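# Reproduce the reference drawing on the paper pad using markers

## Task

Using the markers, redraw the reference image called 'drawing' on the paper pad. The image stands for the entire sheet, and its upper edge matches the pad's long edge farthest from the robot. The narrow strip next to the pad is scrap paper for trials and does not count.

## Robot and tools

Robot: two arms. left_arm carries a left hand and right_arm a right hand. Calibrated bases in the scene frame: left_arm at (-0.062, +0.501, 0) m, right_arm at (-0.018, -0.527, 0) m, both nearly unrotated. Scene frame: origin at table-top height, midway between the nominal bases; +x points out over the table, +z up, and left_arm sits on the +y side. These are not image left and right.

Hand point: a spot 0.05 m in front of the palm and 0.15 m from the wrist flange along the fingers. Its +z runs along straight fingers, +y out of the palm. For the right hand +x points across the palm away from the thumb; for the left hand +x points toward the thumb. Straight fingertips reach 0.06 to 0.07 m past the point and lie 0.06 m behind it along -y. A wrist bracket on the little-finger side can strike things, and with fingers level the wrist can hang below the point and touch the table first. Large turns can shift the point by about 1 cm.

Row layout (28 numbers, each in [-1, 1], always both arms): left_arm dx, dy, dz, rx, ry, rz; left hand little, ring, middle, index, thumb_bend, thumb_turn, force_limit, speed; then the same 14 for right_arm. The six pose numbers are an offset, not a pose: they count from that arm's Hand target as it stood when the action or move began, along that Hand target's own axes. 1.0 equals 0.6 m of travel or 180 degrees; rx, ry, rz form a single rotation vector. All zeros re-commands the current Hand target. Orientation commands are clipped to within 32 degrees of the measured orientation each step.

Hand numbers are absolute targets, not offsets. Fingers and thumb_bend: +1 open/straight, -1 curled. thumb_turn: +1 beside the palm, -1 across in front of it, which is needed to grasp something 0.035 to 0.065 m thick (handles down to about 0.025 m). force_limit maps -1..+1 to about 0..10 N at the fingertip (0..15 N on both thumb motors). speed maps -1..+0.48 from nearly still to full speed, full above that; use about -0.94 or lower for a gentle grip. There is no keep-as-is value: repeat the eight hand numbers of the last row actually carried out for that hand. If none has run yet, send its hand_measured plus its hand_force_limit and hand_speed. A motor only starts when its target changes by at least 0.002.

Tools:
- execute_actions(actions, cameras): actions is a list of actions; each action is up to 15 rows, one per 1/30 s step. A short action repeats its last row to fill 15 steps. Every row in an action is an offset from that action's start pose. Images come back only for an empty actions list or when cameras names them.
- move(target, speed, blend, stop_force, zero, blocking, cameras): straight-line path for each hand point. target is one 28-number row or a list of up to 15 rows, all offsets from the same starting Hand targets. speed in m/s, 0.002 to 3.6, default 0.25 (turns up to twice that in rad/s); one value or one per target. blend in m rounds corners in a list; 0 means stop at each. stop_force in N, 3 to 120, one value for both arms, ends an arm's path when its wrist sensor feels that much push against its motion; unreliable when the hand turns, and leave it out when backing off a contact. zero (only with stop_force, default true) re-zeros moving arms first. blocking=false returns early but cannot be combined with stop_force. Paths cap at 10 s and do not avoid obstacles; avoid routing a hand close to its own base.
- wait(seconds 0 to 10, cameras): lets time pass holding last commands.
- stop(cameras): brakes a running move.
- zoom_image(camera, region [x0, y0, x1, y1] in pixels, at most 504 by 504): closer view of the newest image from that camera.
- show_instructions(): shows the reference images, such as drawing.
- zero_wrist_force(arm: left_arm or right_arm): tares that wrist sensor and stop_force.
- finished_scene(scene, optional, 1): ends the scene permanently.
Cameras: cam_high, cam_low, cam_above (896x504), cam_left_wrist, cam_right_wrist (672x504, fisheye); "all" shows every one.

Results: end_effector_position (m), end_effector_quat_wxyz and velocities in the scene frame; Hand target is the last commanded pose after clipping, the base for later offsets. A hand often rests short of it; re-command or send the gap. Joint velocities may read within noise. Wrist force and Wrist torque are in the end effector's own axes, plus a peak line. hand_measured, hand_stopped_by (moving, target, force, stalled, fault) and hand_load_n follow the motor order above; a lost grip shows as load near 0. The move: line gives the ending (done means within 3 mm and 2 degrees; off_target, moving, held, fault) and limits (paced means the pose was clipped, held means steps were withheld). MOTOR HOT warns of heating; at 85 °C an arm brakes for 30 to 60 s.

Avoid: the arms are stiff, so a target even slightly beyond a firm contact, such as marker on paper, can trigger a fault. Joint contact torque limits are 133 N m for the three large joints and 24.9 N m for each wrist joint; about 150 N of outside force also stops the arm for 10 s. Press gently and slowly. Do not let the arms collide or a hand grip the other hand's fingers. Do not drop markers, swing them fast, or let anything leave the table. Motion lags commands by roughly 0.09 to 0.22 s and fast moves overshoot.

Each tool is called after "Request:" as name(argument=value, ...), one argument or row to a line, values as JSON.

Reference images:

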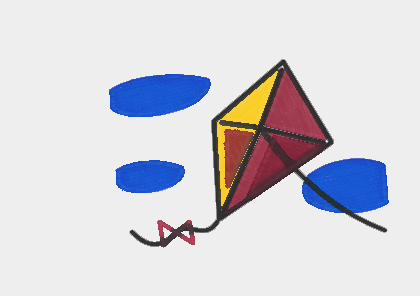

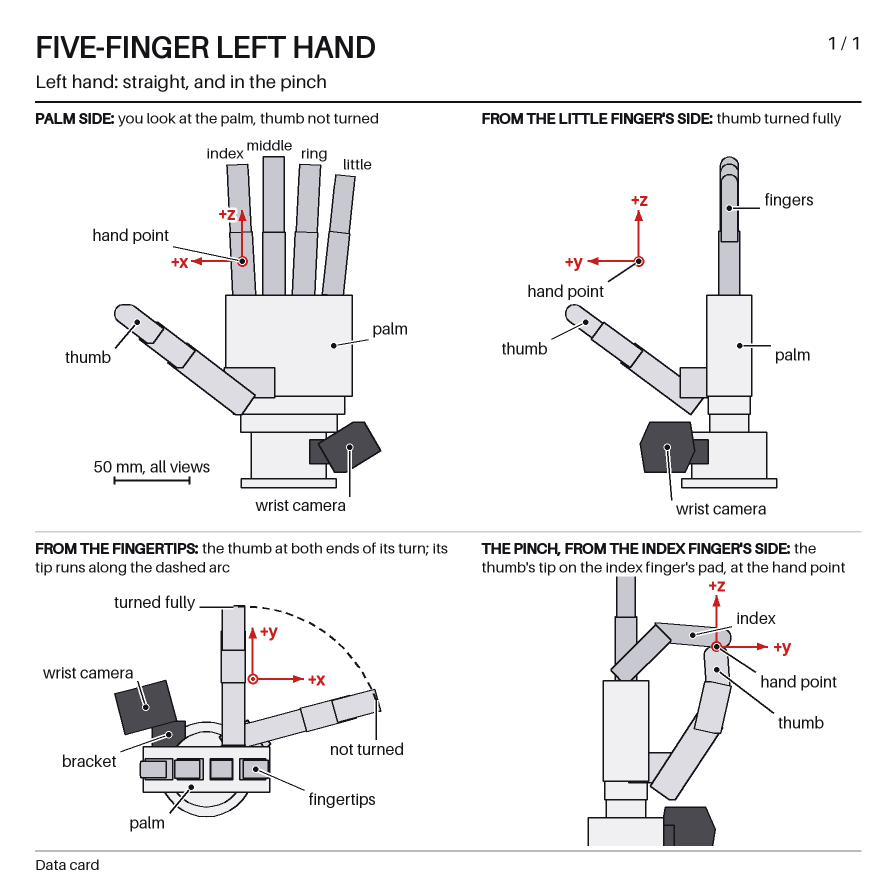

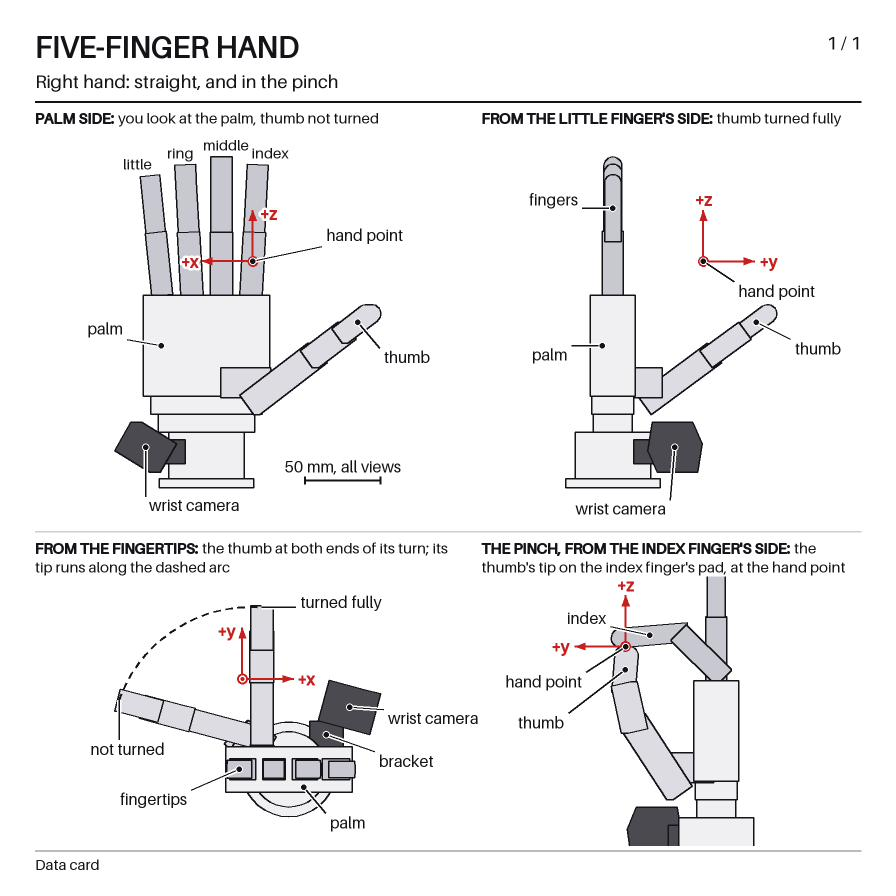

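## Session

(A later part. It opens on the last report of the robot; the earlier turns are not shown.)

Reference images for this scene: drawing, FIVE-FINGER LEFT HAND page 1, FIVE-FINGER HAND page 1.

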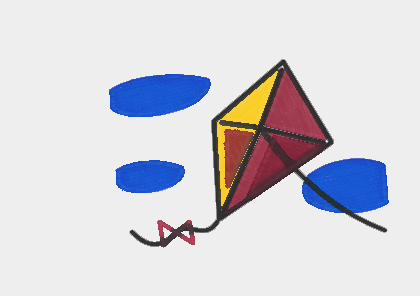

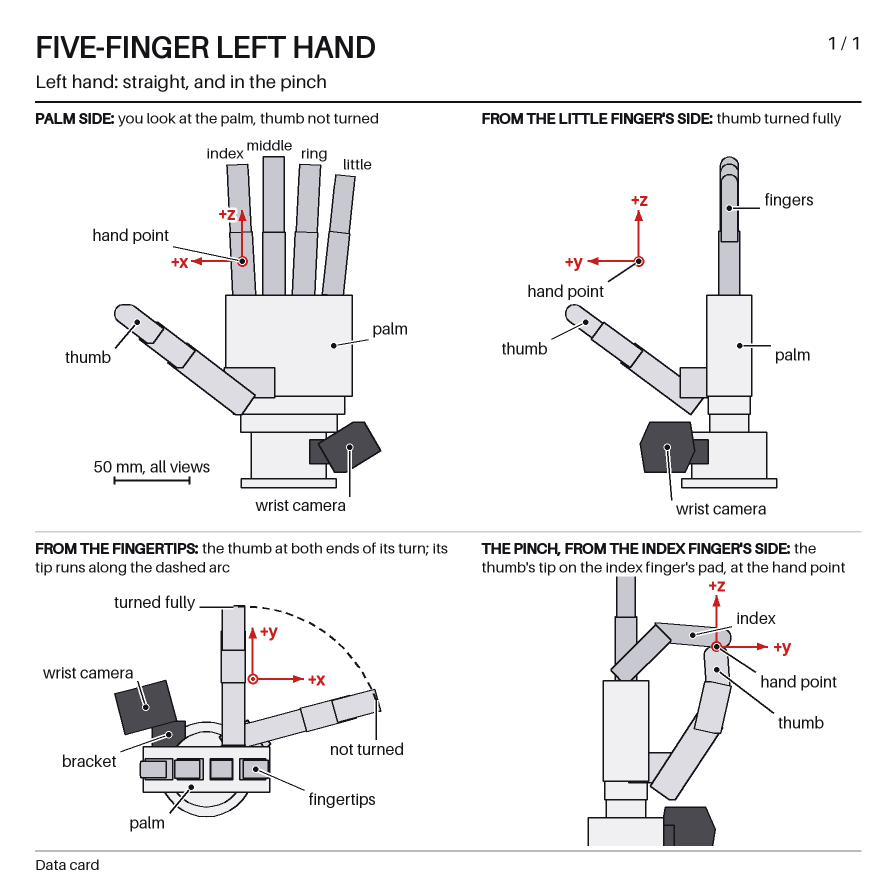

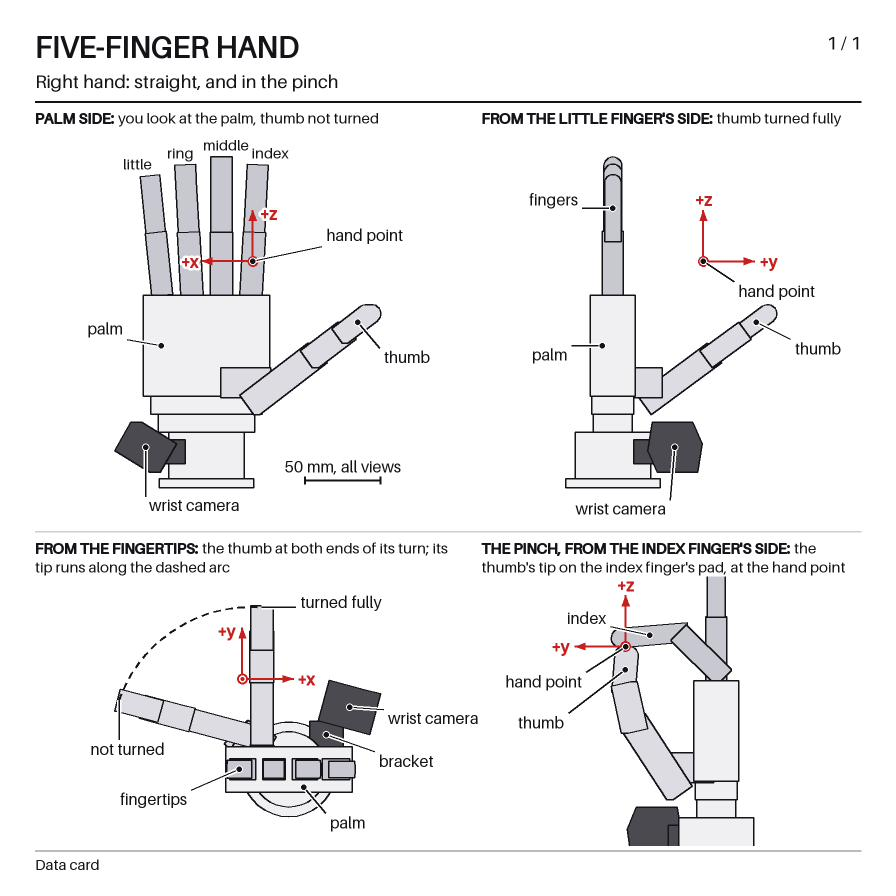

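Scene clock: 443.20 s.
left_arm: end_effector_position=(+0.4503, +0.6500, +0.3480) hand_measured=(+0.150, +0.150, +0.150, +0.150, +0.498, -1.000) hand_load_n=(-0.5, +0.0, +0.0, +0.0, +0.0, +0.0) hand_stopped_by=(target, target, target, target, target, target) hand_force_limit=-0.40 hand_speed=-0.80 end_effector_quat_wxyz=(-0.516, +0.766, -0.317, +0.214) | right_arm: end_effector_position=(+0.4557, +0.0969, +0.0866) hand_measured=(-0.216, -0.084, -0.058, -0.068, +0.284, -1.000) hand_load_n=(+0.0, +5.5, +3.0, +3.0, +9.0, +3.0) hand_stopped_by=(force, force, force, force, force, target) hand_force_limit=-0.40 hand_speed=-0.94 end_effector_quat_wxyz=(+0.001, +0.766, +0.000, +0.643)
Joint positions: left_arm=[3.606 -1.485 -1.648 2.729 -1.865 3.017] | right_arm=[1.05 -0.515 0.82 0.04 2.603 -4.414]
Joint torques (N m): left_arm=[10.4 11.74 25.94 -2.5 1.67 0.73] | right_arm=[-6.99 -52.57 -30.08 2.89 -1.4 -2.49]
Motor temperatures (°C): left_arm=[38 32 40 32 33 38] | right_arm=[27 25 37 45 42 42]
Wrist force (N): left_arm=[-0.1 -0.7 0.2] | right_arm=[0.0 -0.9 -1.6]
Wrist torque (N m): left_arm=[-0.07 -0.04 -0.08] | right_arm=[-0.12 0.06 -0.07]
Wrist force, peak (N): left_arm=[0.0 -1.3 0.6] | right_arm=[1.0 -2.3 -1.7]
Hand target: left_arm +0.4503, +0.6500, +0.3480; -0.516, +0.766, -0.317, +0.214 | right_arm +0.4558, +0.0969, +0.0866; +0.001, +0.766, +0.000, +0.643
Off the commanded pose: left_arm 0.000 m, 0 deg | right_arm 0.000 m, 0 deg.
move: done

Request:
move(
  target=[
    [0,0,0,0,0,0,0.15,0.15,0.15,0.15,0.5,-1,-0.4,-0.8,0.0493,0,-0.0087,0,0,0,-0.3,-0.29,-0.28,-0.3,0.15,-1,-0.4,-0.94],
    [0,0,0,0,0,0,0.15,0.15,0.15,0.15,0.5,-1,-0.4,-0.8,0.08,0.45,-0.3,0,0,0,-0.3,-0.29,-0.28,-0.3,0.15,-1,-0.4,-0.94],
  ],
  speed=[0.1,0.3],
  blend=[0.01,0],
  cameras=["cam_above"],
)

Request:
zoom_image(
  camera="cam_above",
  region=[365, 235, 435, 290],
)

Request:
zoom_image(
  camera="cam_above",
  region=[320, 200, 540, 365],
)

Scene clock: 445.70 s.
left_arm: end_effector_position=(+0.4503, +0.6500, +0.3480) hand_measured=(+0.150, +0.150, +0.150, +0.150, +0.498, -1.000) hand_load_n=(+0.0, +0.0, +0.0, +0.0, +0.0, +0.0) hand_stopped_by=(target, target, target, target, target, target) hand_force_limit=-0.40 hand_speed=-0.80 end_effector_quat_wxyz=(-0.516, +0.766, -0.317, +0.214) | right_arm: end_effector_position=(+0.2868, -0.1729, +0.1654) hand_measured=(-0.216, -0.084, -0.058, -0.068, +0.284, -1.000) hand_load_n=(-1.0, +4.5, +3.5, +4.0, +8.0, +4.0) hand_stopped_by=(force, force, force, force, force, target) hand_force_limit=-0.40 hand_speed=-0.94 end_effector_quat_wxyz=(+0.001, +0.766, +0.000, +0.643)
Joint positions: left_arm=[3.606 -1.485 -1.648 2.729 -1.865 3.017] | right_arm=[1.088 -1.281 1.932 -0.283 2.638 -4.388]
Joint torques (N m): left_arm=[10.72 12.02 26.32 -2.43 1.67 0.78] | right_arm=[7.85 -37.69 -7.7 -2.5 -0.99 -2.72]
Wrist force (N): left_arm=[0.1 -0.9 0.2] | right_arm=[-1.7 -1.1 -0.5]
Wrist torque (N m): left_arm=[-0.10 -0.07 -0.07] | right_arm=[-0.14 0.10 -0.05]
Wrist force, peak (N): left_arm=[-0.2 -1.3 0.4] | right_arm=[-1.9 -2.4 0.3]
Hand target: left_arm +0.4503, +0.6500, +0.3480; -0.516, +0.766, -0.317, +0.214 | right_arm +0.2867, -0.1729, +0.1654; +0.001, +0.766, +0.000, +0.643
Off the commanded pose: left_arm 0.000 m, 0 deg | right_arm 0.000 m, 0 deg.
move: done
Images, in order (width x height): cam_above 896x504.

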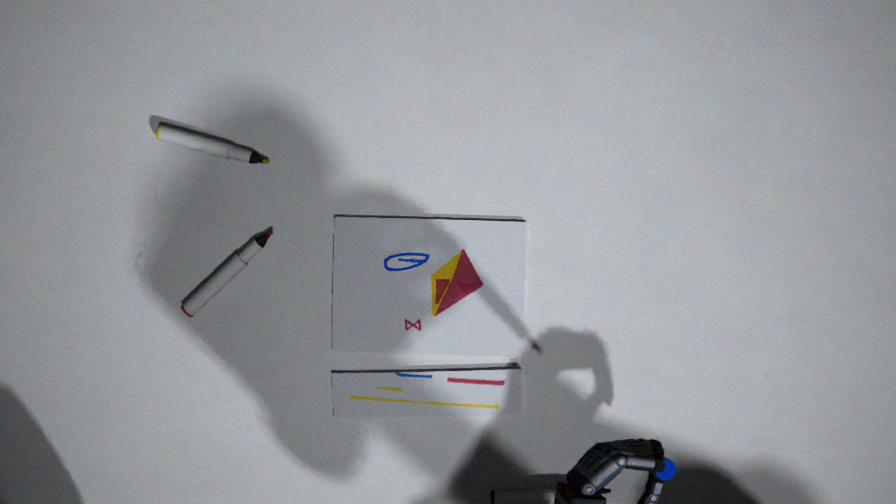

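Scaled by 7.200 from the camera's 896x504 image, which has a finer 1280x720 frame.

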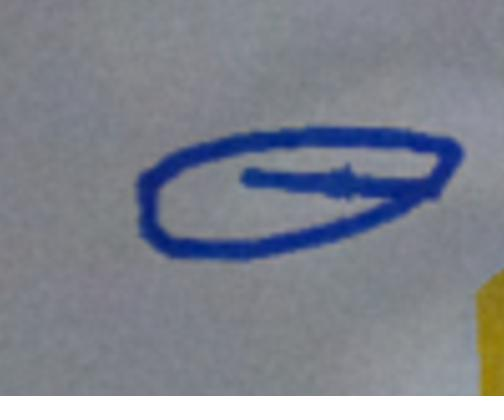

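Scaled by 2.291 from the camera's 896x504 image, which has a finer 1280x720 frame.

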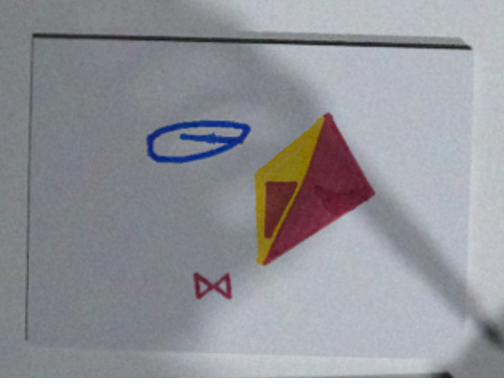

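Request:
move(
  target=[0,0,0,0,0,0,0.15,0.15,0.15,0.15,0.5,-1,-0.4,-0.8,-0.06229,-0.4275,0.30736,0,0,0,-0.3,-0.29,-0.28,-0.3,0.15,-1,-0.4,-0.94],
  speed=0.25,
)

Request:
move(
  target=[
    [0,0,0,0,0,0,0.15,0.15,0.15,0.15,0.5,-1,-0.4,-0.8,-0.01609,0,0.00283,0,0,0,-0.3,-0.29,-0.28,-0.3,0.15,-1,-0.4,-0.94],
    [0,0,0,0,0,0,0.15,0.15,0.15,0.15,0.5,-1,-0.4,-0.8,-0.01569,0.05078,0.0051,0,0,0,-0.3,-0.29,-0.28,-0.3,0.15,-1,-0.4,-0.94],
    [0,0,0,0,0,0,0.15,0.15,0.15,0.15,0.5,-1,-0.4,-0.8,-0.01629,0.04844,0.00171,0,0,0,-0.3,-0.29,-0.28,-0.3,0.15,-1,-0.4,-0.94],
    [0,0,0,0,0,0,0.15,0.15,0.15,0.15,0.5,-1,-0.4,-0.8,-0.01676,-0.01101,-0.00095,0,0,0,-0.3,-0.29,-0.28,-0.3,0.15,-1,-0.4,-0.94],
    [0,0,0,0,0,0,0.15,0.15,0.15,0.15,0.5,-1,-0.4,-0.8,-0.01738,-0.01668,-0.00449,0,0,0,-0.3,-0.29,-0.28,-0.3,0.15,-1,-0.4,-0.94],
    [0,0,0,0,0,0,0.15,0.15,0.15,0.15,0.5,-1,-0.4,-0.8,-0.01689,0.04609,-0.00168,0,0,0,-0.3,-0.29,-0.28,-0.3,0.15,-1,-0.4,-0.94],
    [0,0,0,0,0,0,0.15,0.15,0.15,0.15,0.5,-1,-0.4,-0.8,-0.0175,0.04124,-0.00518,0,0,0,-0.3,-0.29,-0.28,-0.3,0.15,-1,-0.4,-0.94],
    [0,0,0,0,0,0,0.15,0.15,0.15,0.15,0.5,-1,-0.4,-0.8,-0.01797,-0.01903,-0.00788,0,0,0,-0.3,-0.29,-0.28,-0.3,0.15,-1,-0.4,-0.94],
    [0,0,0,0,0,0,0.15,0.15,0.15,0.15,0.5,-1,-0.4,-0.8,-0.01855,-0.01887,-0.01116,0,0,0,-0.3,-0.29,-0.28,-0.3,0.15,-1,-0.4,-0.94],
    [0,0,0,0,0,0,0.15,0.15,0.15,0.15,0.5,-1,-0.4,-0.8,-0.01812,0.03558,-0.00873,0,0,0,-0.3,-0.29,-0.28,-0.3,0.15,-1,-0.4,-0.94],
  ],
  speed=0.06,
)

Request:
move(
  target=[
    [0,0,0,0,0,0,0.15,0.15,0.15,0.15,0.5,-1,-0.4,-0.8,-0.00064,-0.00735,-0.00361,0,0,0,-0.3,-0.29,-0.28,-0.3,0.15,-1,-0.4,-0.94],
    [0,0,0,0,0,0,0.15,0.15,0.15,0.15,0.5,-1,-0.4,-0.8,-0.00101,-0.0543,-0.00571,0,0,0,-0.3,-0.29,-0.28,-0.3,0.15,-1,-0.4,-0.94],
    [0,0,0,0,0,0,0.15,0.15,0.15,0.15,0.5,-1,-0.4,-0.8,-0.00159,-0.05348,-0.00896,0,0,0,-0.3,-0.29,-0.28,-0.3,0.15,-1,-0.4,-0.94],
    [0,0,0,0,0,0,0.15,0.15,0.15,0.15,0.5,-1,-0.4,-0.8,-0.0013,-0.01635,-0.0073,0,0,0,-0.3,-0.29,-0.28,-0.3,0.15,-1,-0.4,-0.94],
    [0,0,0,0,0,0,0.15,0.15,0.15,0.15,0.5,-1,-0.4,-0.8,-0.00188,-0.02788,-0.01061,0,0,0,-0.3,-0.29,-0.28,-0.3,0.15,-1,-0.4,-0.94],
    [0,0,0,0,0,0,0.15,0.15,0.15,0.15,0.5,-1,-0.4,-0.8,-0.00206,-0.05069,-0.01163,0,0,0,-0.3,-0.29,-0.28,-0.3,0.15,-1,-0.4,-0.94],
    [0,0,0,0,0,0,0.15,0.15,0.15,0.15,0.5,-1,-0.4,-0.8,0.00779,-0.05069,-0.01337,0,0,0,-0.3,-0.29,-0.28,-0.3,0.15,-1,-0.4,-0.94],
  ],
  speed=0.06,
)

Scene clock: 451.73 s.
left_arm: end_effector_position=(+0.4503, +0.6500, +0.3480) hand_measured=(+0.150, +0.150, +0.150, +0.150, +0.498, -1.000) hand_load_n=(+0.0, +0.0, +0.0, +0.5, +0.0, +0.0) hand_stopped_by=(target, target, target, target, target, target) hand_force_limit=-0.40 hand_speed=-0.80 end_effector_quat_wxyz=(-0.516, +0.766, -0.317, +0.214) | right_arm: end_effector_position=(+0.4619, +0.0834, +0.0963) hand_measured=(-0.216, -0.084, -0.058, -0.068, +0.284, -1.000) hand_load_n=(-1.0, +4.5, +3.0, +4.0, +8.0, +4.0) hand_stopped_by=(force, force, force, force, force, target) hand_force_limit=-0.40 hand_speed=-0.94 end_effector_quat_wxyz=(+0.001, +0.766, +0.000, +0.643)
Joint positions: left_arm=[3.606 -1.485 -1.648 2.729 -1.865 3.017] | right_arm=[1.033 -0.56 0.882 0.014 2.587 -4.425]
Joint torques (N m): left_arm=[10.02 12.65 26.57 -2.38 1.7 0.62] | right_arm=[-7.79 -52.06 -30.69 2.68 1.38 2.08]
Wrist force (N): left_arm=[-0.3 -1.1 0.3] | right_arm=[-2.0 -1.3 -0.4]
Wrist torque (N m): left_arm=[-0.14 -0.01 -0.10] | right_arm=[-0.17 0.14 -0.21]
Wrist force, peak (N): left_arm=[-0.5 -1.4 0.4] | right_arm=[-2.2 -2.3 0.1]
Hand target: left_arm +0.4503, +0.6500, +0.3480; -0.516, +0.766, -0.317, +0.214 | right_arm +0.4619, +0.0834, +0.0963; +0.001, +0.766, +0.000, +0.643
Off the commanded pose: left_arm 0.000 m, 0 deg | right_arm 0.000 m, 0 deg.
move: done

Scene clock: 457.93 s.
left_arm: end_effector_position=(+0.4503, +0.6500, +0.3480) hand_measured=(+0.150, +0.150, +0.150, +0.150, +0.498, -1.000) hand_load_n=(+0.0, +0.0, +0.0, +0.0, +0.0, +0.0) hand_stopped_by=(target, target, target, target, target, target) hand_force_limit=-0.40 hand_speed=-0.80 end_effector_quat_wxyz=(-0.516, +0.766, -0.317, +0.214) | right_arm: end_effector_position=(+0.4549, +0.0621, +0.0865) hand_measured=(-0.216, -0.086, -0.058, -0.070, +0.284, -1.000) hand_load_n=(-1.0, +3.5, +5.5, +0.0, +5.5, +3.0) hand_stopped_by=(force, force, force, force, force, target) hand_force_limit=-0.40 hand_speed=-0.94 end_effector_quat_wxyz=(+0.001, +0.766, +0.000, +0.643)
Joint positions: left_arm=[3.606 -1.485 -1.648 2.729 -1.865 3.017] | right_arm=[1.026 -0.613 1.013 -0.067 2.58 -4.429]
Joint torques (N m): left_arm=[9.72 13.29 26.32 -2.44 1.59 0.53] | right_arm=[-7.22 -64.29 -9.79 -2.72 -1.13 -2.53]
Wrist force (N): left_arm=[0.0 -0.9 0.2] | right_arm=[-0.4 -1.6 -0.8]
Wrist torque (N m): left_arm=[-0.11 -0.06 -0.07] | right_arm=[-0.15 0.11 -0.05]
Wrist force, peak (N): left_arm=[0.1 -1.3 0.4] | right_arm=[1.7 -2.6 -1.0]
Hand target: left_arm +0.4503, +0.6500, +0.3480; -0.516, +0.766, -0.317, +0.214 | right_arm +0.4549, +0.0621, +0.0865; +0.001, +0.766, +0.000, +0.643
Off the commanded pose: left_arm 0.000 m, 0 deg | right_arm 0.000 m, 0 deg.
move: done

Scene clock: 461.50 s.
left_arm: end_effector_position=(+0.4503, +0.6500, +0.3480) hand_measured=(+0.150, +0.150, +0.150, +0.150, +0.498, -1.000) hand_load_n=(+0.0, +0.0, +0.0, +0.0, +0.0, +0.0) hand_stopped_by=(target, target, target, target, target, target) hand_force_limit=-0.40 hand_speed=-0.80 end_effector_quat_wxyz=(-0.516, +0.766, -0.317, +0.214) | right_arm: end_effector_position=(+0.4478, +0.0925, +0.0924) hand_measured=(-0.216, -0.086, -0.058, -0.070, +0.284, -1.000) hand_load_n=(-1.0, +3.5, +5.5, +0.0, +5.5, +3.5) hand_stopped_by=(force, force, force, force, force, target) hand_force_limit=-0.40 hand_speed=-0.94 end_effector_quat_wxyz=(+0.001, +0.766, +0.000, +0.643)
Joint positions: left_arm=[3.606 -1.485 -1.648 2.729 -1.865 3.017] | right_arm=[1.057 -0.54 0.855 0.035 2.609 -4.41]
Joint torques (N m): left_arm=[9.9 13.13 26.86 -2.31 1.6 0.62] | right_arm=[8.1 -67.84 -30.91 2.91 1.4 1.83]
Wrist force (N): left_arm=[-0.3 -0.9 0.2] | right_arm=[-2.0 -1.2 -0.6]
Wrist torque (N m): left_arm=[-0.10 -0.02 -0.09] | right_arm=[-0.15 0.14 -0.20]
Wrist force, peak (N): left_arm=[-0.2 -1.3 0.3] | right_arm=[-2.4 -1.0 -0.3]
Hand target: left_arm +0.4503, +0.6500, +0.3480; -0.516, +0.766, -0.317, +0.214 | right_arm +0.4478, +0.0925, +0.0925; +0.001, +0.766, +0.000, +0.643
Off the commanded pose: left_arm 0.000 m, 0 deg | right_arm 0.000 m, 0 deg.
move: done

Request:
move(
  target=[
    [0,0,0,0,0,0,0.15,0.15,0.15,0.15,0.5,-1,-0.4,-0.8,0.0493,0,-0.0087,0,0,0,-0.3,-0.29,-0.28,-0.3,0.15,-1,-0.4,-0.94],
    [0,0,0,0,0,0,0.15,0.15,0.15,0.15,0.5,-1,-0.4,-0.8,0.08,0.42,-0.3,0,0,0,-0.3,-0.29,-0.28,-0.3,0.15,-1,-0.4,-0.94],
  ],
  speed=[0.1,0.3],
  blend=[0.01,0],
  cameras=["cam_above","cam_right_wrist"],
)

Request:
zoom_image(
  camera="cam_above",
  region=[365, 235, 435, 290],
)

Scene clock: 463.97 s.
left_arm: end_effector_position=(+0.4503, +0.6500, +0.3480) hand_measured=(+0.150, +0.150, +0.150, +0.150, +0.498, -1.000) hand_load_n=(+0.0, +0.0, +0.0, +0.0, +0.0, +0.0) hand_stopped_by=(target, target, target, target, target, target) hand_force_limit=-0.40 hand_speed=-0.80 end_effector_quat_wxyz=(-0.516, +0.766, -0.317, +0.214) | right_arm: end_effector_position=(+0.2788, -0.1593, +0.1713) hand_measured=(-0.216, -0.086, -0.058, -0.070, +0.284, -1.000) hand_load_n=(-1.0, +3.5, +5.0, +0.5, +5.5, +3.5) hand_stopped_by=(force, force, force, force, force, target) hand_force_limit=-0.40 hand_speed=-0.94 end_effector_quat_wxyz=(+0.001, +0.766, +0.000, +0.643)
Joint positions: left_arm=[3.606 -1.485 -1.648 2.729 -1.865 3.017] | right_arm=[1.12 -1.259 1.884 -0.235 2.669 -4.362]
Joint torques (N m): left_arm=[9.97 13.83 25.91 -2.28 1.51 0.58] | right_arm=[8.91 -38.6 -7.18 -2.19 1.46 -2.56]
Wrist force (N): left_arm=[-0.1 -0.8 0.4] | right_arm=[-1.8 -1.1 -0.6]
Wrist torque (N m): left_arm=[-0.09 -0.04 -0.08] | right_arm=[-0.14 0.11 -0.06]
Wrist force, peak (N): left_arm=[-0.2 -1.4 0.2] | right_arm=[-2.7 -1.1 -0.5]
Hand target: left_arm +0.4503, +0.6500, +0.3480; -0.516, +0.766, -0.317, +0.214 | right_arm +0.2788, -0.1593, +0.1713; +0.001, +0.766, +0.000, +0.643
Off the commanded pose: left_arm 0.000 m, 0 deg | right_arm 0.000 m, 0 deg.
move: done
Images, in order (width x height): cam_above 896x504, cam_right_wrist 672x504.

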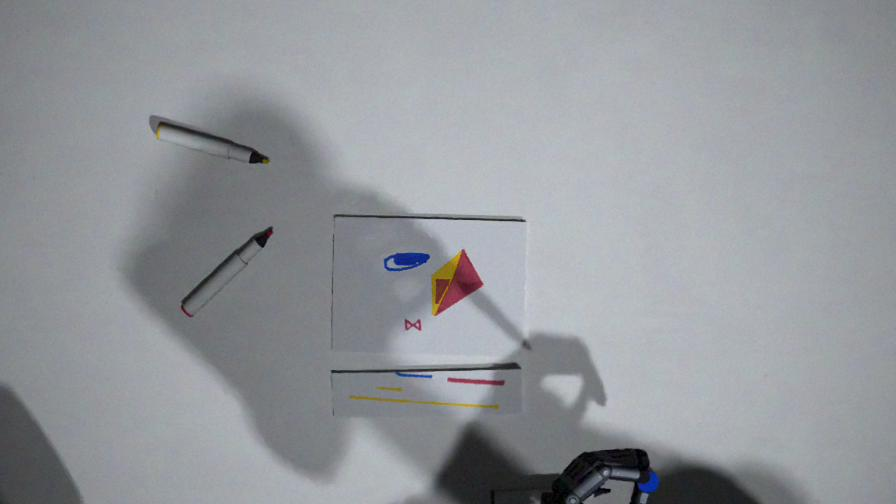

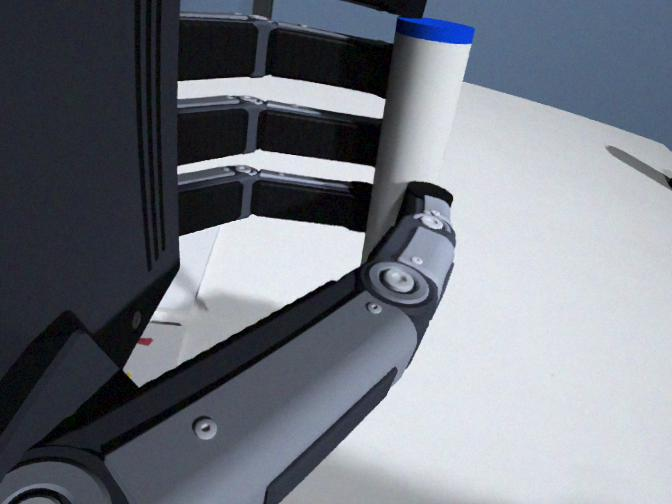

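Scaled by 7.200 from the camera's 896x504 image, which has a finer 1280x720 frame.

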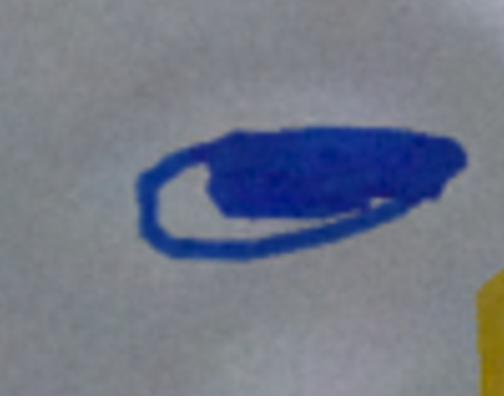

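Request:
move(
  target=[0,0,0,0,0,0,0.15,0.15,0.15,0.15,0.5,-1,-0.4,-0.8,-0.04577,0.09,0.43671,-0.2187,0.1156,0.5379,-0.3,-0.29,-0.28,-0.3,0.15,-1,-0.4,-0.94],
  speed=0.3,
  cameras=["cam_low","cam_right_wrist"],
)

Request:
zoom_image(
  camera="cam_low",
  region=[320, 200, 460, 330],
)

Scene clock: 470.87 s.
left_arm: end_effector_position=(+0.4503, +0.6500, +0.3480) hand_measured=(+0.150, +0.150, +0.150, +0.150, +0.498, -1.000) hand_load_n=(+0.0, +0.0, +0.0, +0.0, +0.0, +0.0) hand_stopped_by=(target, target, target, target, target, target) hand_force_limit=-0.40 hand_speed=-0.80 end_effector_quat_wxyz=(-0.516, +0.766, -0.317, +0.214) | right_arm: end_effector_position=(+0.5321, -0.2135, +0.0989) hand_measured=(-0.216, -0.086, -0.058, -0.070, +0.284, -1.000) hand_load_n=(-1.0, +3.0, +5.5, +0.0, +5.5, +3.5) hand_stopped_by=(force, force, force, force, force, target) hand_force_limit=-0.40 hand_speed=-0.94 end_effector_quat_wxyz=(+0.241, -0.357, +0.748, -0.505)
Joint positions: left_arm=[3.606 -1.485 -1.648 2.729 -1.865 3.017] | right_arm=[0.605 -0.861 1.34 0.495 2.671 -2.223]
Joint torques (N m): left_arm=[10.24 13.45 25.86 -2.44 1.52 0.39] | right_arm=[-7.59 -40.73 -28.05 4.3 -0.36 1.96]
Wrist force (N): left_arm=[-0.2 -1.0 0.2] | right_arm=[-0.2 0.4 -0.2]
Wrist torque (N m): left_arm=[-0.13 -0.03 -0.09] | right_arm=[0.11 -0.03 -0.08]
Wrist force, peak (N): left_arm=[-0.1 -1.3 0.7] | right_arm=[-2.3 -0.9 -1.1]
Hand target: left_arm +0.4503, +0.6500, +0.3480; -0.516, +0.766, -0.317, +0.214 | right_arm +0.5321, -0.2135, +0.0989; +0.241, -0.357, +0.748, -0.505
Off the commanded pose: left_arm 0.000 m, 0 deg | right_arm 0.000 m, 0 deg.
move: done
Images, in order (width x height): cam_low 896x504, cam_right_wrist 672x504.

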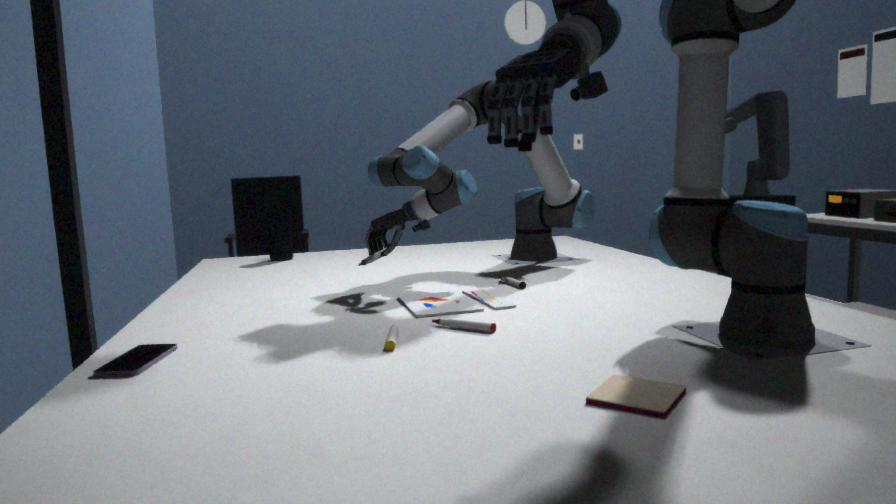

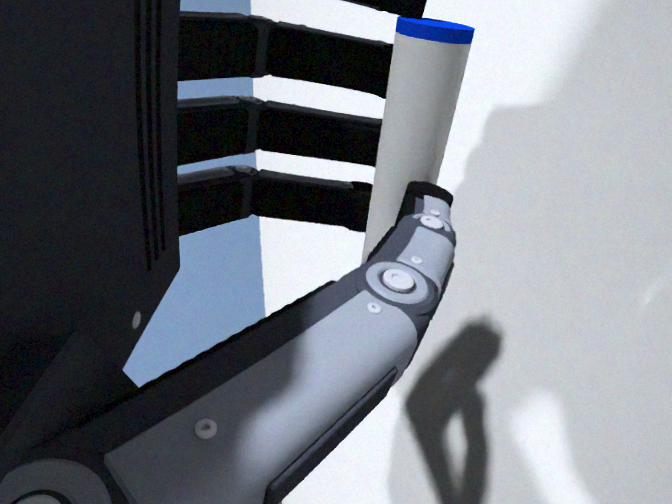

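Scaled by 3.600 from the camera's 896x504 image, which has a finer 1280x720 frame.

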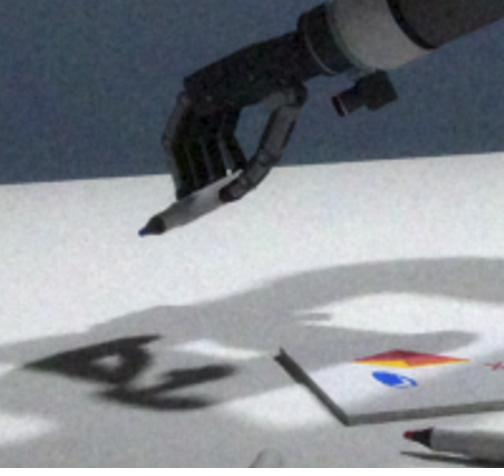

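Request:
move(
  target=[0,0,0,0,0,0,0.15,0.15,0.15,0.15,0.5,-1,-0.4,-0.8,0,0,0,0,0,0.0667,-0.3,-0.29,-0.28,-0.3,0.15,-1,-0.4,-0.94],
  speed=0.2,
  cameras=["cam_low","cam_high"],
)

Request:
zoom_image(
  camera="cam_low",
  region=[320, 200, 460, 330],
)

Request:
zoom_image(
  camera="cam_high",
  region=[310, 200, 450, 320],
)

Scene clock: 472.60 s.
left_arm: end_effector_position=(+0.4503, +0.6500, +0.3480) hand_measured=(+0.150, +0.150, +0.150, +0.150, +0.498, -1.000) hand_load_n=(+0.0, +0.0, +0.0, +0.0, +0.0, +0.0) hand_stopped_by=(target, target, target, target, target, target) hand_force_limit=-0.40 hand_speed=-0.80 end_effector_quat_wxyz=(-0.516, +0.766, -0.317, +0.214) | right_arm: end_effector_position=(+0.5321, -0.2135, +0.0989) hand_measured=(-0.216, -0.086, -0.058, -0.070, +0.284, -1.000) hand_load_n=(-1.0, +3.5, +5.5, +0.5, +5.5, +3.5) hand_stopped_by=(force, force, force, force, force, target) hand_force_limit=-0.40 hand_speed=-0.94 end_effector_quat_wxyz=(+0.292, -0.277, +0.781, -0.477)
Joint positions: left_arm=[3.606 -1.485 -1.648 2.729 -1.865 3.017] | right_arm=[0.604 -0.88 1.393 0.458 2.671 -2.016]
Joint torques (N m): left_arm=[10.07 15.12 26.12 -2.33 1.48 0.41] | right_arm=[7.79 -39.06 -7.83 4.52 2.18 2.14]
Wrist force (N): left_arm=[-0.2 -0.9 0.3] | right_arm=[-0.1 0.4 -0.2]
Wrist torque (N m): left_arm=[-0.11 -0.03 -0.09] | right_arm=[0.12 -0.02 -0.10]
Wrist force, peak (N): left_arm=[0.0 -1.3 0.4] | right_arm=[0.4 0.4 -0.4]
Hand target: left_arm +0.4503, +0.6500, +0.3480; -0.516, +0.766, -0.317, +0.214 | right_arm +0.5321, -0.2135, +0.0989; +0.292, -0.277, +0.781, -0.477
Off the commanded pose: left_arm 0.000 m, 0 deg | right_arm 0.000 m, 0 deg.
move: done
Images, in order (width x height): cam_high 896x504, cam_low 896x504.

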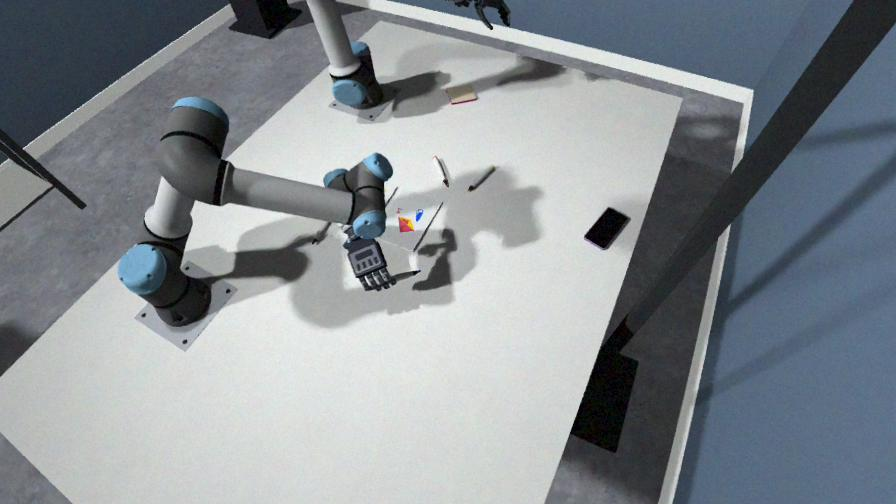

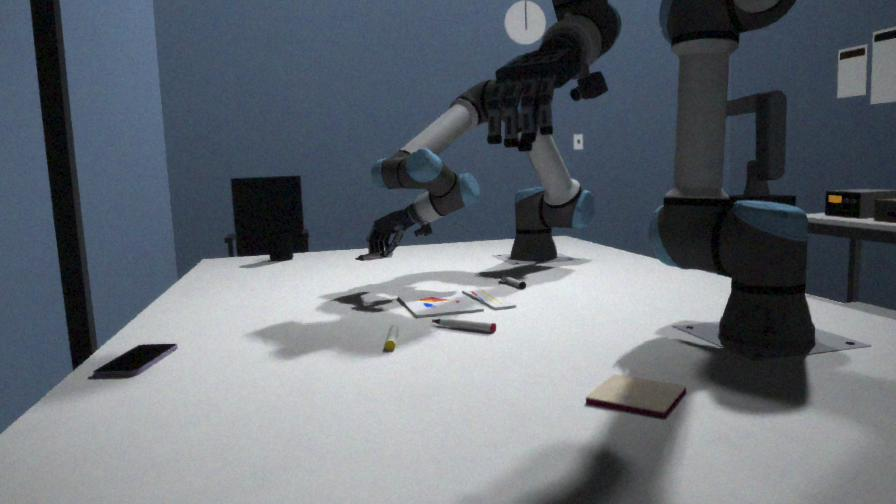

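Scaled by 3.600 from the camera's 896x504 image, which has a finer 1280x720 frame.

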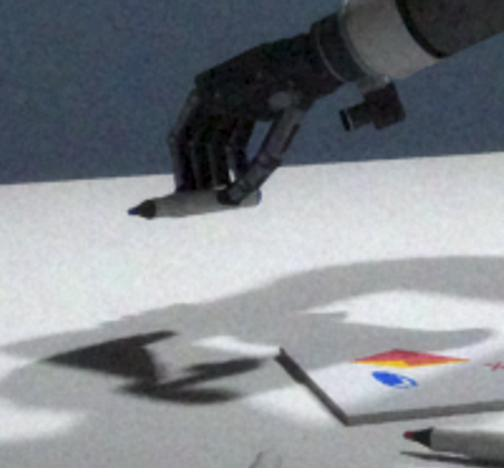

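Scaled by 3.600 from the camera's 896x504 image, which has a finer 1280x720 frame.

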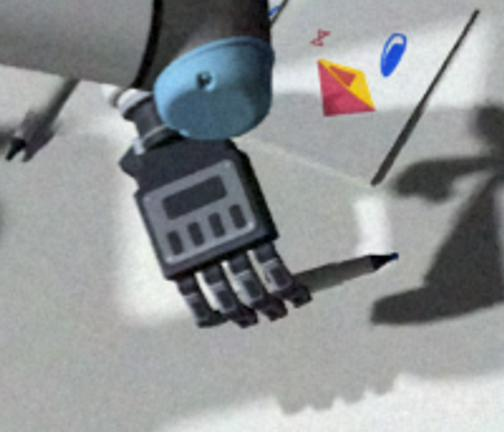

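Request:
move(
  target=[0,0,0,0,0,0,0.15,0.15,0.15,0.15,0.5,-1,-0.4,-0.8,0,0.093,0.0375,0,0,-0.0215,-0.3,-0.29,-0.28,-0.3,0.15,-1,-0.4,-0.94],
  speed=0.15,
  cameras=["cam_low","cam_high"],
)

Request:
zoom_image(
  camera="cam_low",
  region=[320, 200, 460, 330],
)

Scene clock: 474.13 s.
left_arm: end_effector_position=(+0.4503, +0.6500, +0.3480) hand_measured=(+0.150, +0.150, +0.150, +0.150, +0.498, -1.000) hand_load_n=(+0.0, +0.0, +0.0, -0.5, +0.0, +0.0) hand_stopped_by=(target, target, target, target, target, target) hand_force_limit=-0.40 hand_speed=-0.80 end_effector_quat_wxyz=(-0.516, +0.766, -0.317, +0.214) | right_arm: end_effector_position=(+0.5397, -0.2048, +0.0399) hand_measured=(-0.216, -0.086, -0.058, -0.070, +0.284, -1.000) hand_load_n=(-1.0, +3.0, +5.5, +0.0, +5.5, +3.5) hand_stopped_by=(force, force, force, force, force, target) hand_force_limit=-0.40 hand_speed=-0.94 end_effector_quat_wxyz=(+0.276, -0.303, +0.771, -0.486)
Joint positions: left_arm=[3.606 -1.485 -1.648 2.729 -1.865 3.017] | right_arm=[0.609 -0.775 1.368 0.386 2.674 -2.073]
Joint torques (N m): left_arm=[9.69 13.93 26.22 -2.27 1.42 0.3] | right_arm=[8.01 -43.03 -26.3 -0.84 2.09 -2.64]
Wrist force (N): left_arm=[-0.3 -0.8 -0.1] | right_arm=[0.0 0.4 -0.3]
Wrist torque (N m): left_arm=[-0.08 -0.02 -0.09] | right_arm=[0.12 -0.04 0.05]
Wrist force, peak (N): left_arm=[0.0 -1.2 0.4] | right_arm=[0.0 1.2 0.2]
Hand target: left_arm +0.4503, +0.6500, +0.3480; -0.516, +0.766, -0.317, +0.214 | right_arm +0.5397, -0.2048, +0.0398; +0.276, -0.303, +0.771, -0.486
Off the commanded pose: left_arm 0.000 m, 0 deg | right_arm 0.000 m, 0 deg.
move: done
Images, in order (width x height): cam_high 896x504, cam_low 896x504.

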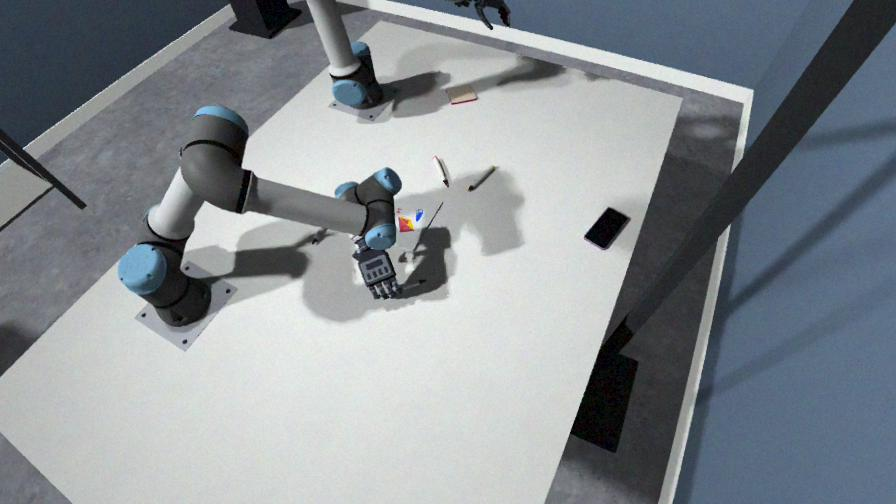

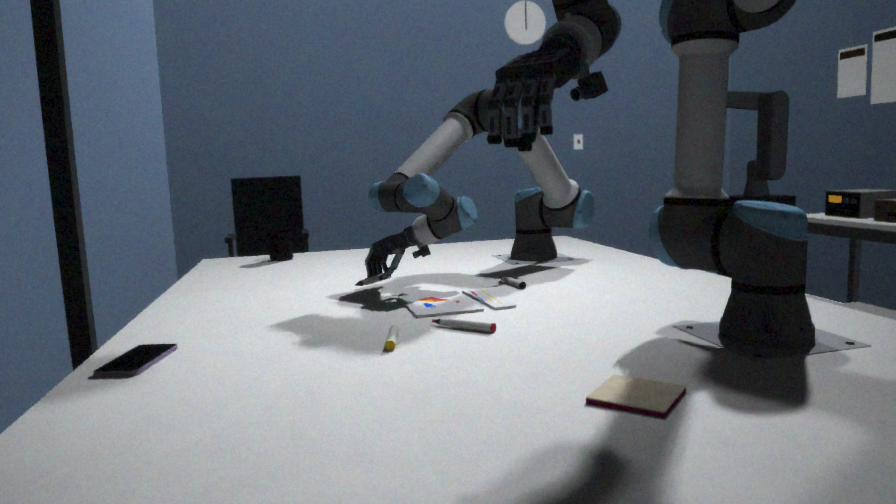

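Scaled by 3.600 from the camera's 896x504 image, which has a finer 1280x720 frame.

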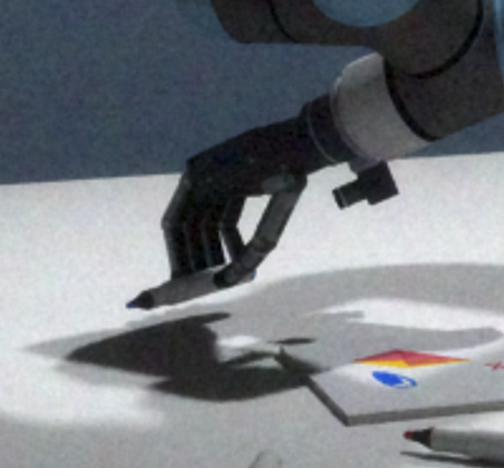

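Request:
move(
  target=[0,0,0,0,0,0,0.15,0.15,0.15,0.15,0.5,-1,-0.4,-0.8,0.0055,0.0383,0.0156,0,0,0,-0.3,-0.29,-0.28,-0.3,0.15,-1,-0.4,-0.94],
  speed=0.008,
  stop_force=3,
  cameras=["cam_low","cam_right_wrist"],
)

Request:
zoom_image(
  camera="cam_low",
  region=[320, 220, 440, 330],
)

Scene clock: 478.07 s.
left_arm: end_effector_position=(+0.4503, +0.6500, +0.3480) hand_measured=(+0.150, +0.150, +0.150, +0.150, +0.498, -1.000) hand_load_n=(+0.0, +0.0, +0.0, +0.0, +0.0, +0.0) hand_stopped_by=(target, target, target, target, target, target) hand_force_limit=-0.40 hand_speed=-0.80 end_effector_quat_wxyz=(-0.516, +0.766, -0.317, +0.214) | right_arm: end_effector_position=(+0.5397, -0.2048, +0.0218) hand_measured=(-0.216, -0.086, -0.058, -0.070, +0.284, -1.000) hand_load_n=(+0.0, +3.0, +5.0, +1.0, +5.5, +3.0) hand_stopped_by=(force, force, force, force, force, target) hand_force_limit=-0.40 hand_speed=-0.94 end_effector_quat_wxyz=(+0.276, -0.303, +0.771, -0.486)
Joint positions: left_arm=[3.606 -1.485 -1.648 2.729 -1.865 3.017] | right_arm=[0.609 -0.75 1.376 0.354 2.674 -2.073]
Joint torques (N m): left_arm=[9.76 14.44 25.87 -2.31 1.45 0.31] | right_arm=[6.92 -54.99 -23.65 4.43 -0.34 -0.1]
Wrist force (N): left_arm=[-0.2 -1.0 0.4] | right_arm=[-0.7 -2.1 -1.8]
Wrist torque (N m): left_arm=[-0.13 -0.03 -0.08] | right_arm=[0.08 -0.06 0.08]
Wrist force, peak (N): left_arm=[0.1 -1.3 0.6] | right_arm=[-0.1 -8.6 -4.3]
Hand target: left_arm +0.4503, +0.6500, +0.3480; -0.516, +0.766, -0.317, +0.214 | right_arm +0.5397, -0.2048, +0.0218; +0.276, -0.303, +0.771, -0.486 (not the last commanded pose)
Off the commanded pose: left_arm 0.000 m, 0 deg | right_arm 0.007 m, 0 deg.
move: contact (right_arm)
Images, in order (width x height): cam_low 896x504, cam_right_wrist 672x504.

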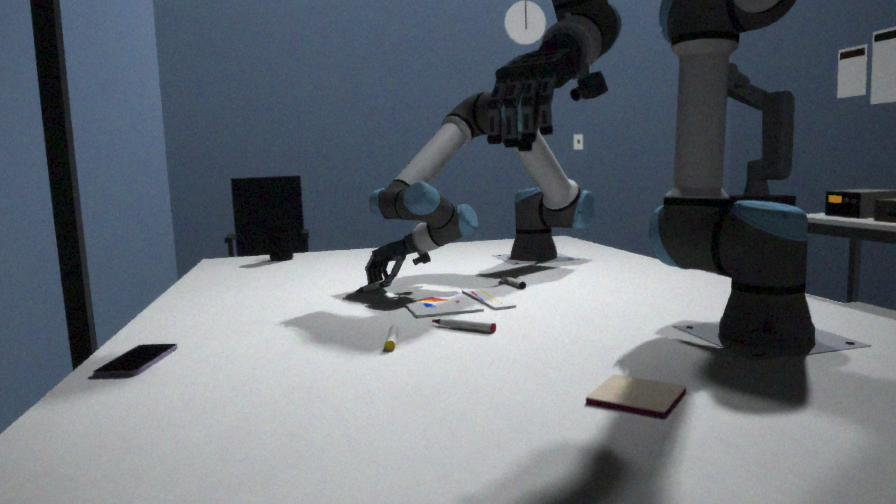

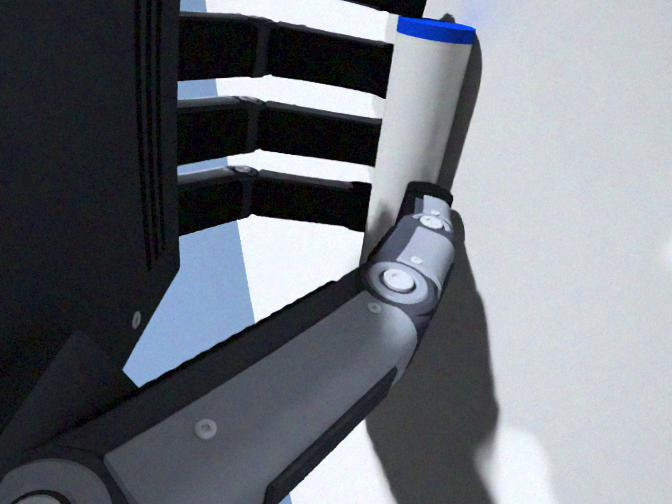

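Scaled by 4.200 from the camera's 896x504 image, which has a finer 1280x720 frame.

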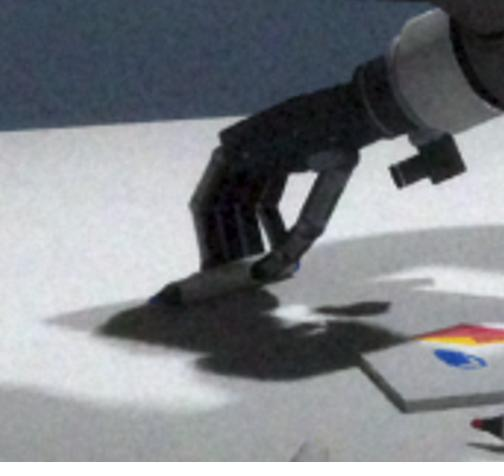

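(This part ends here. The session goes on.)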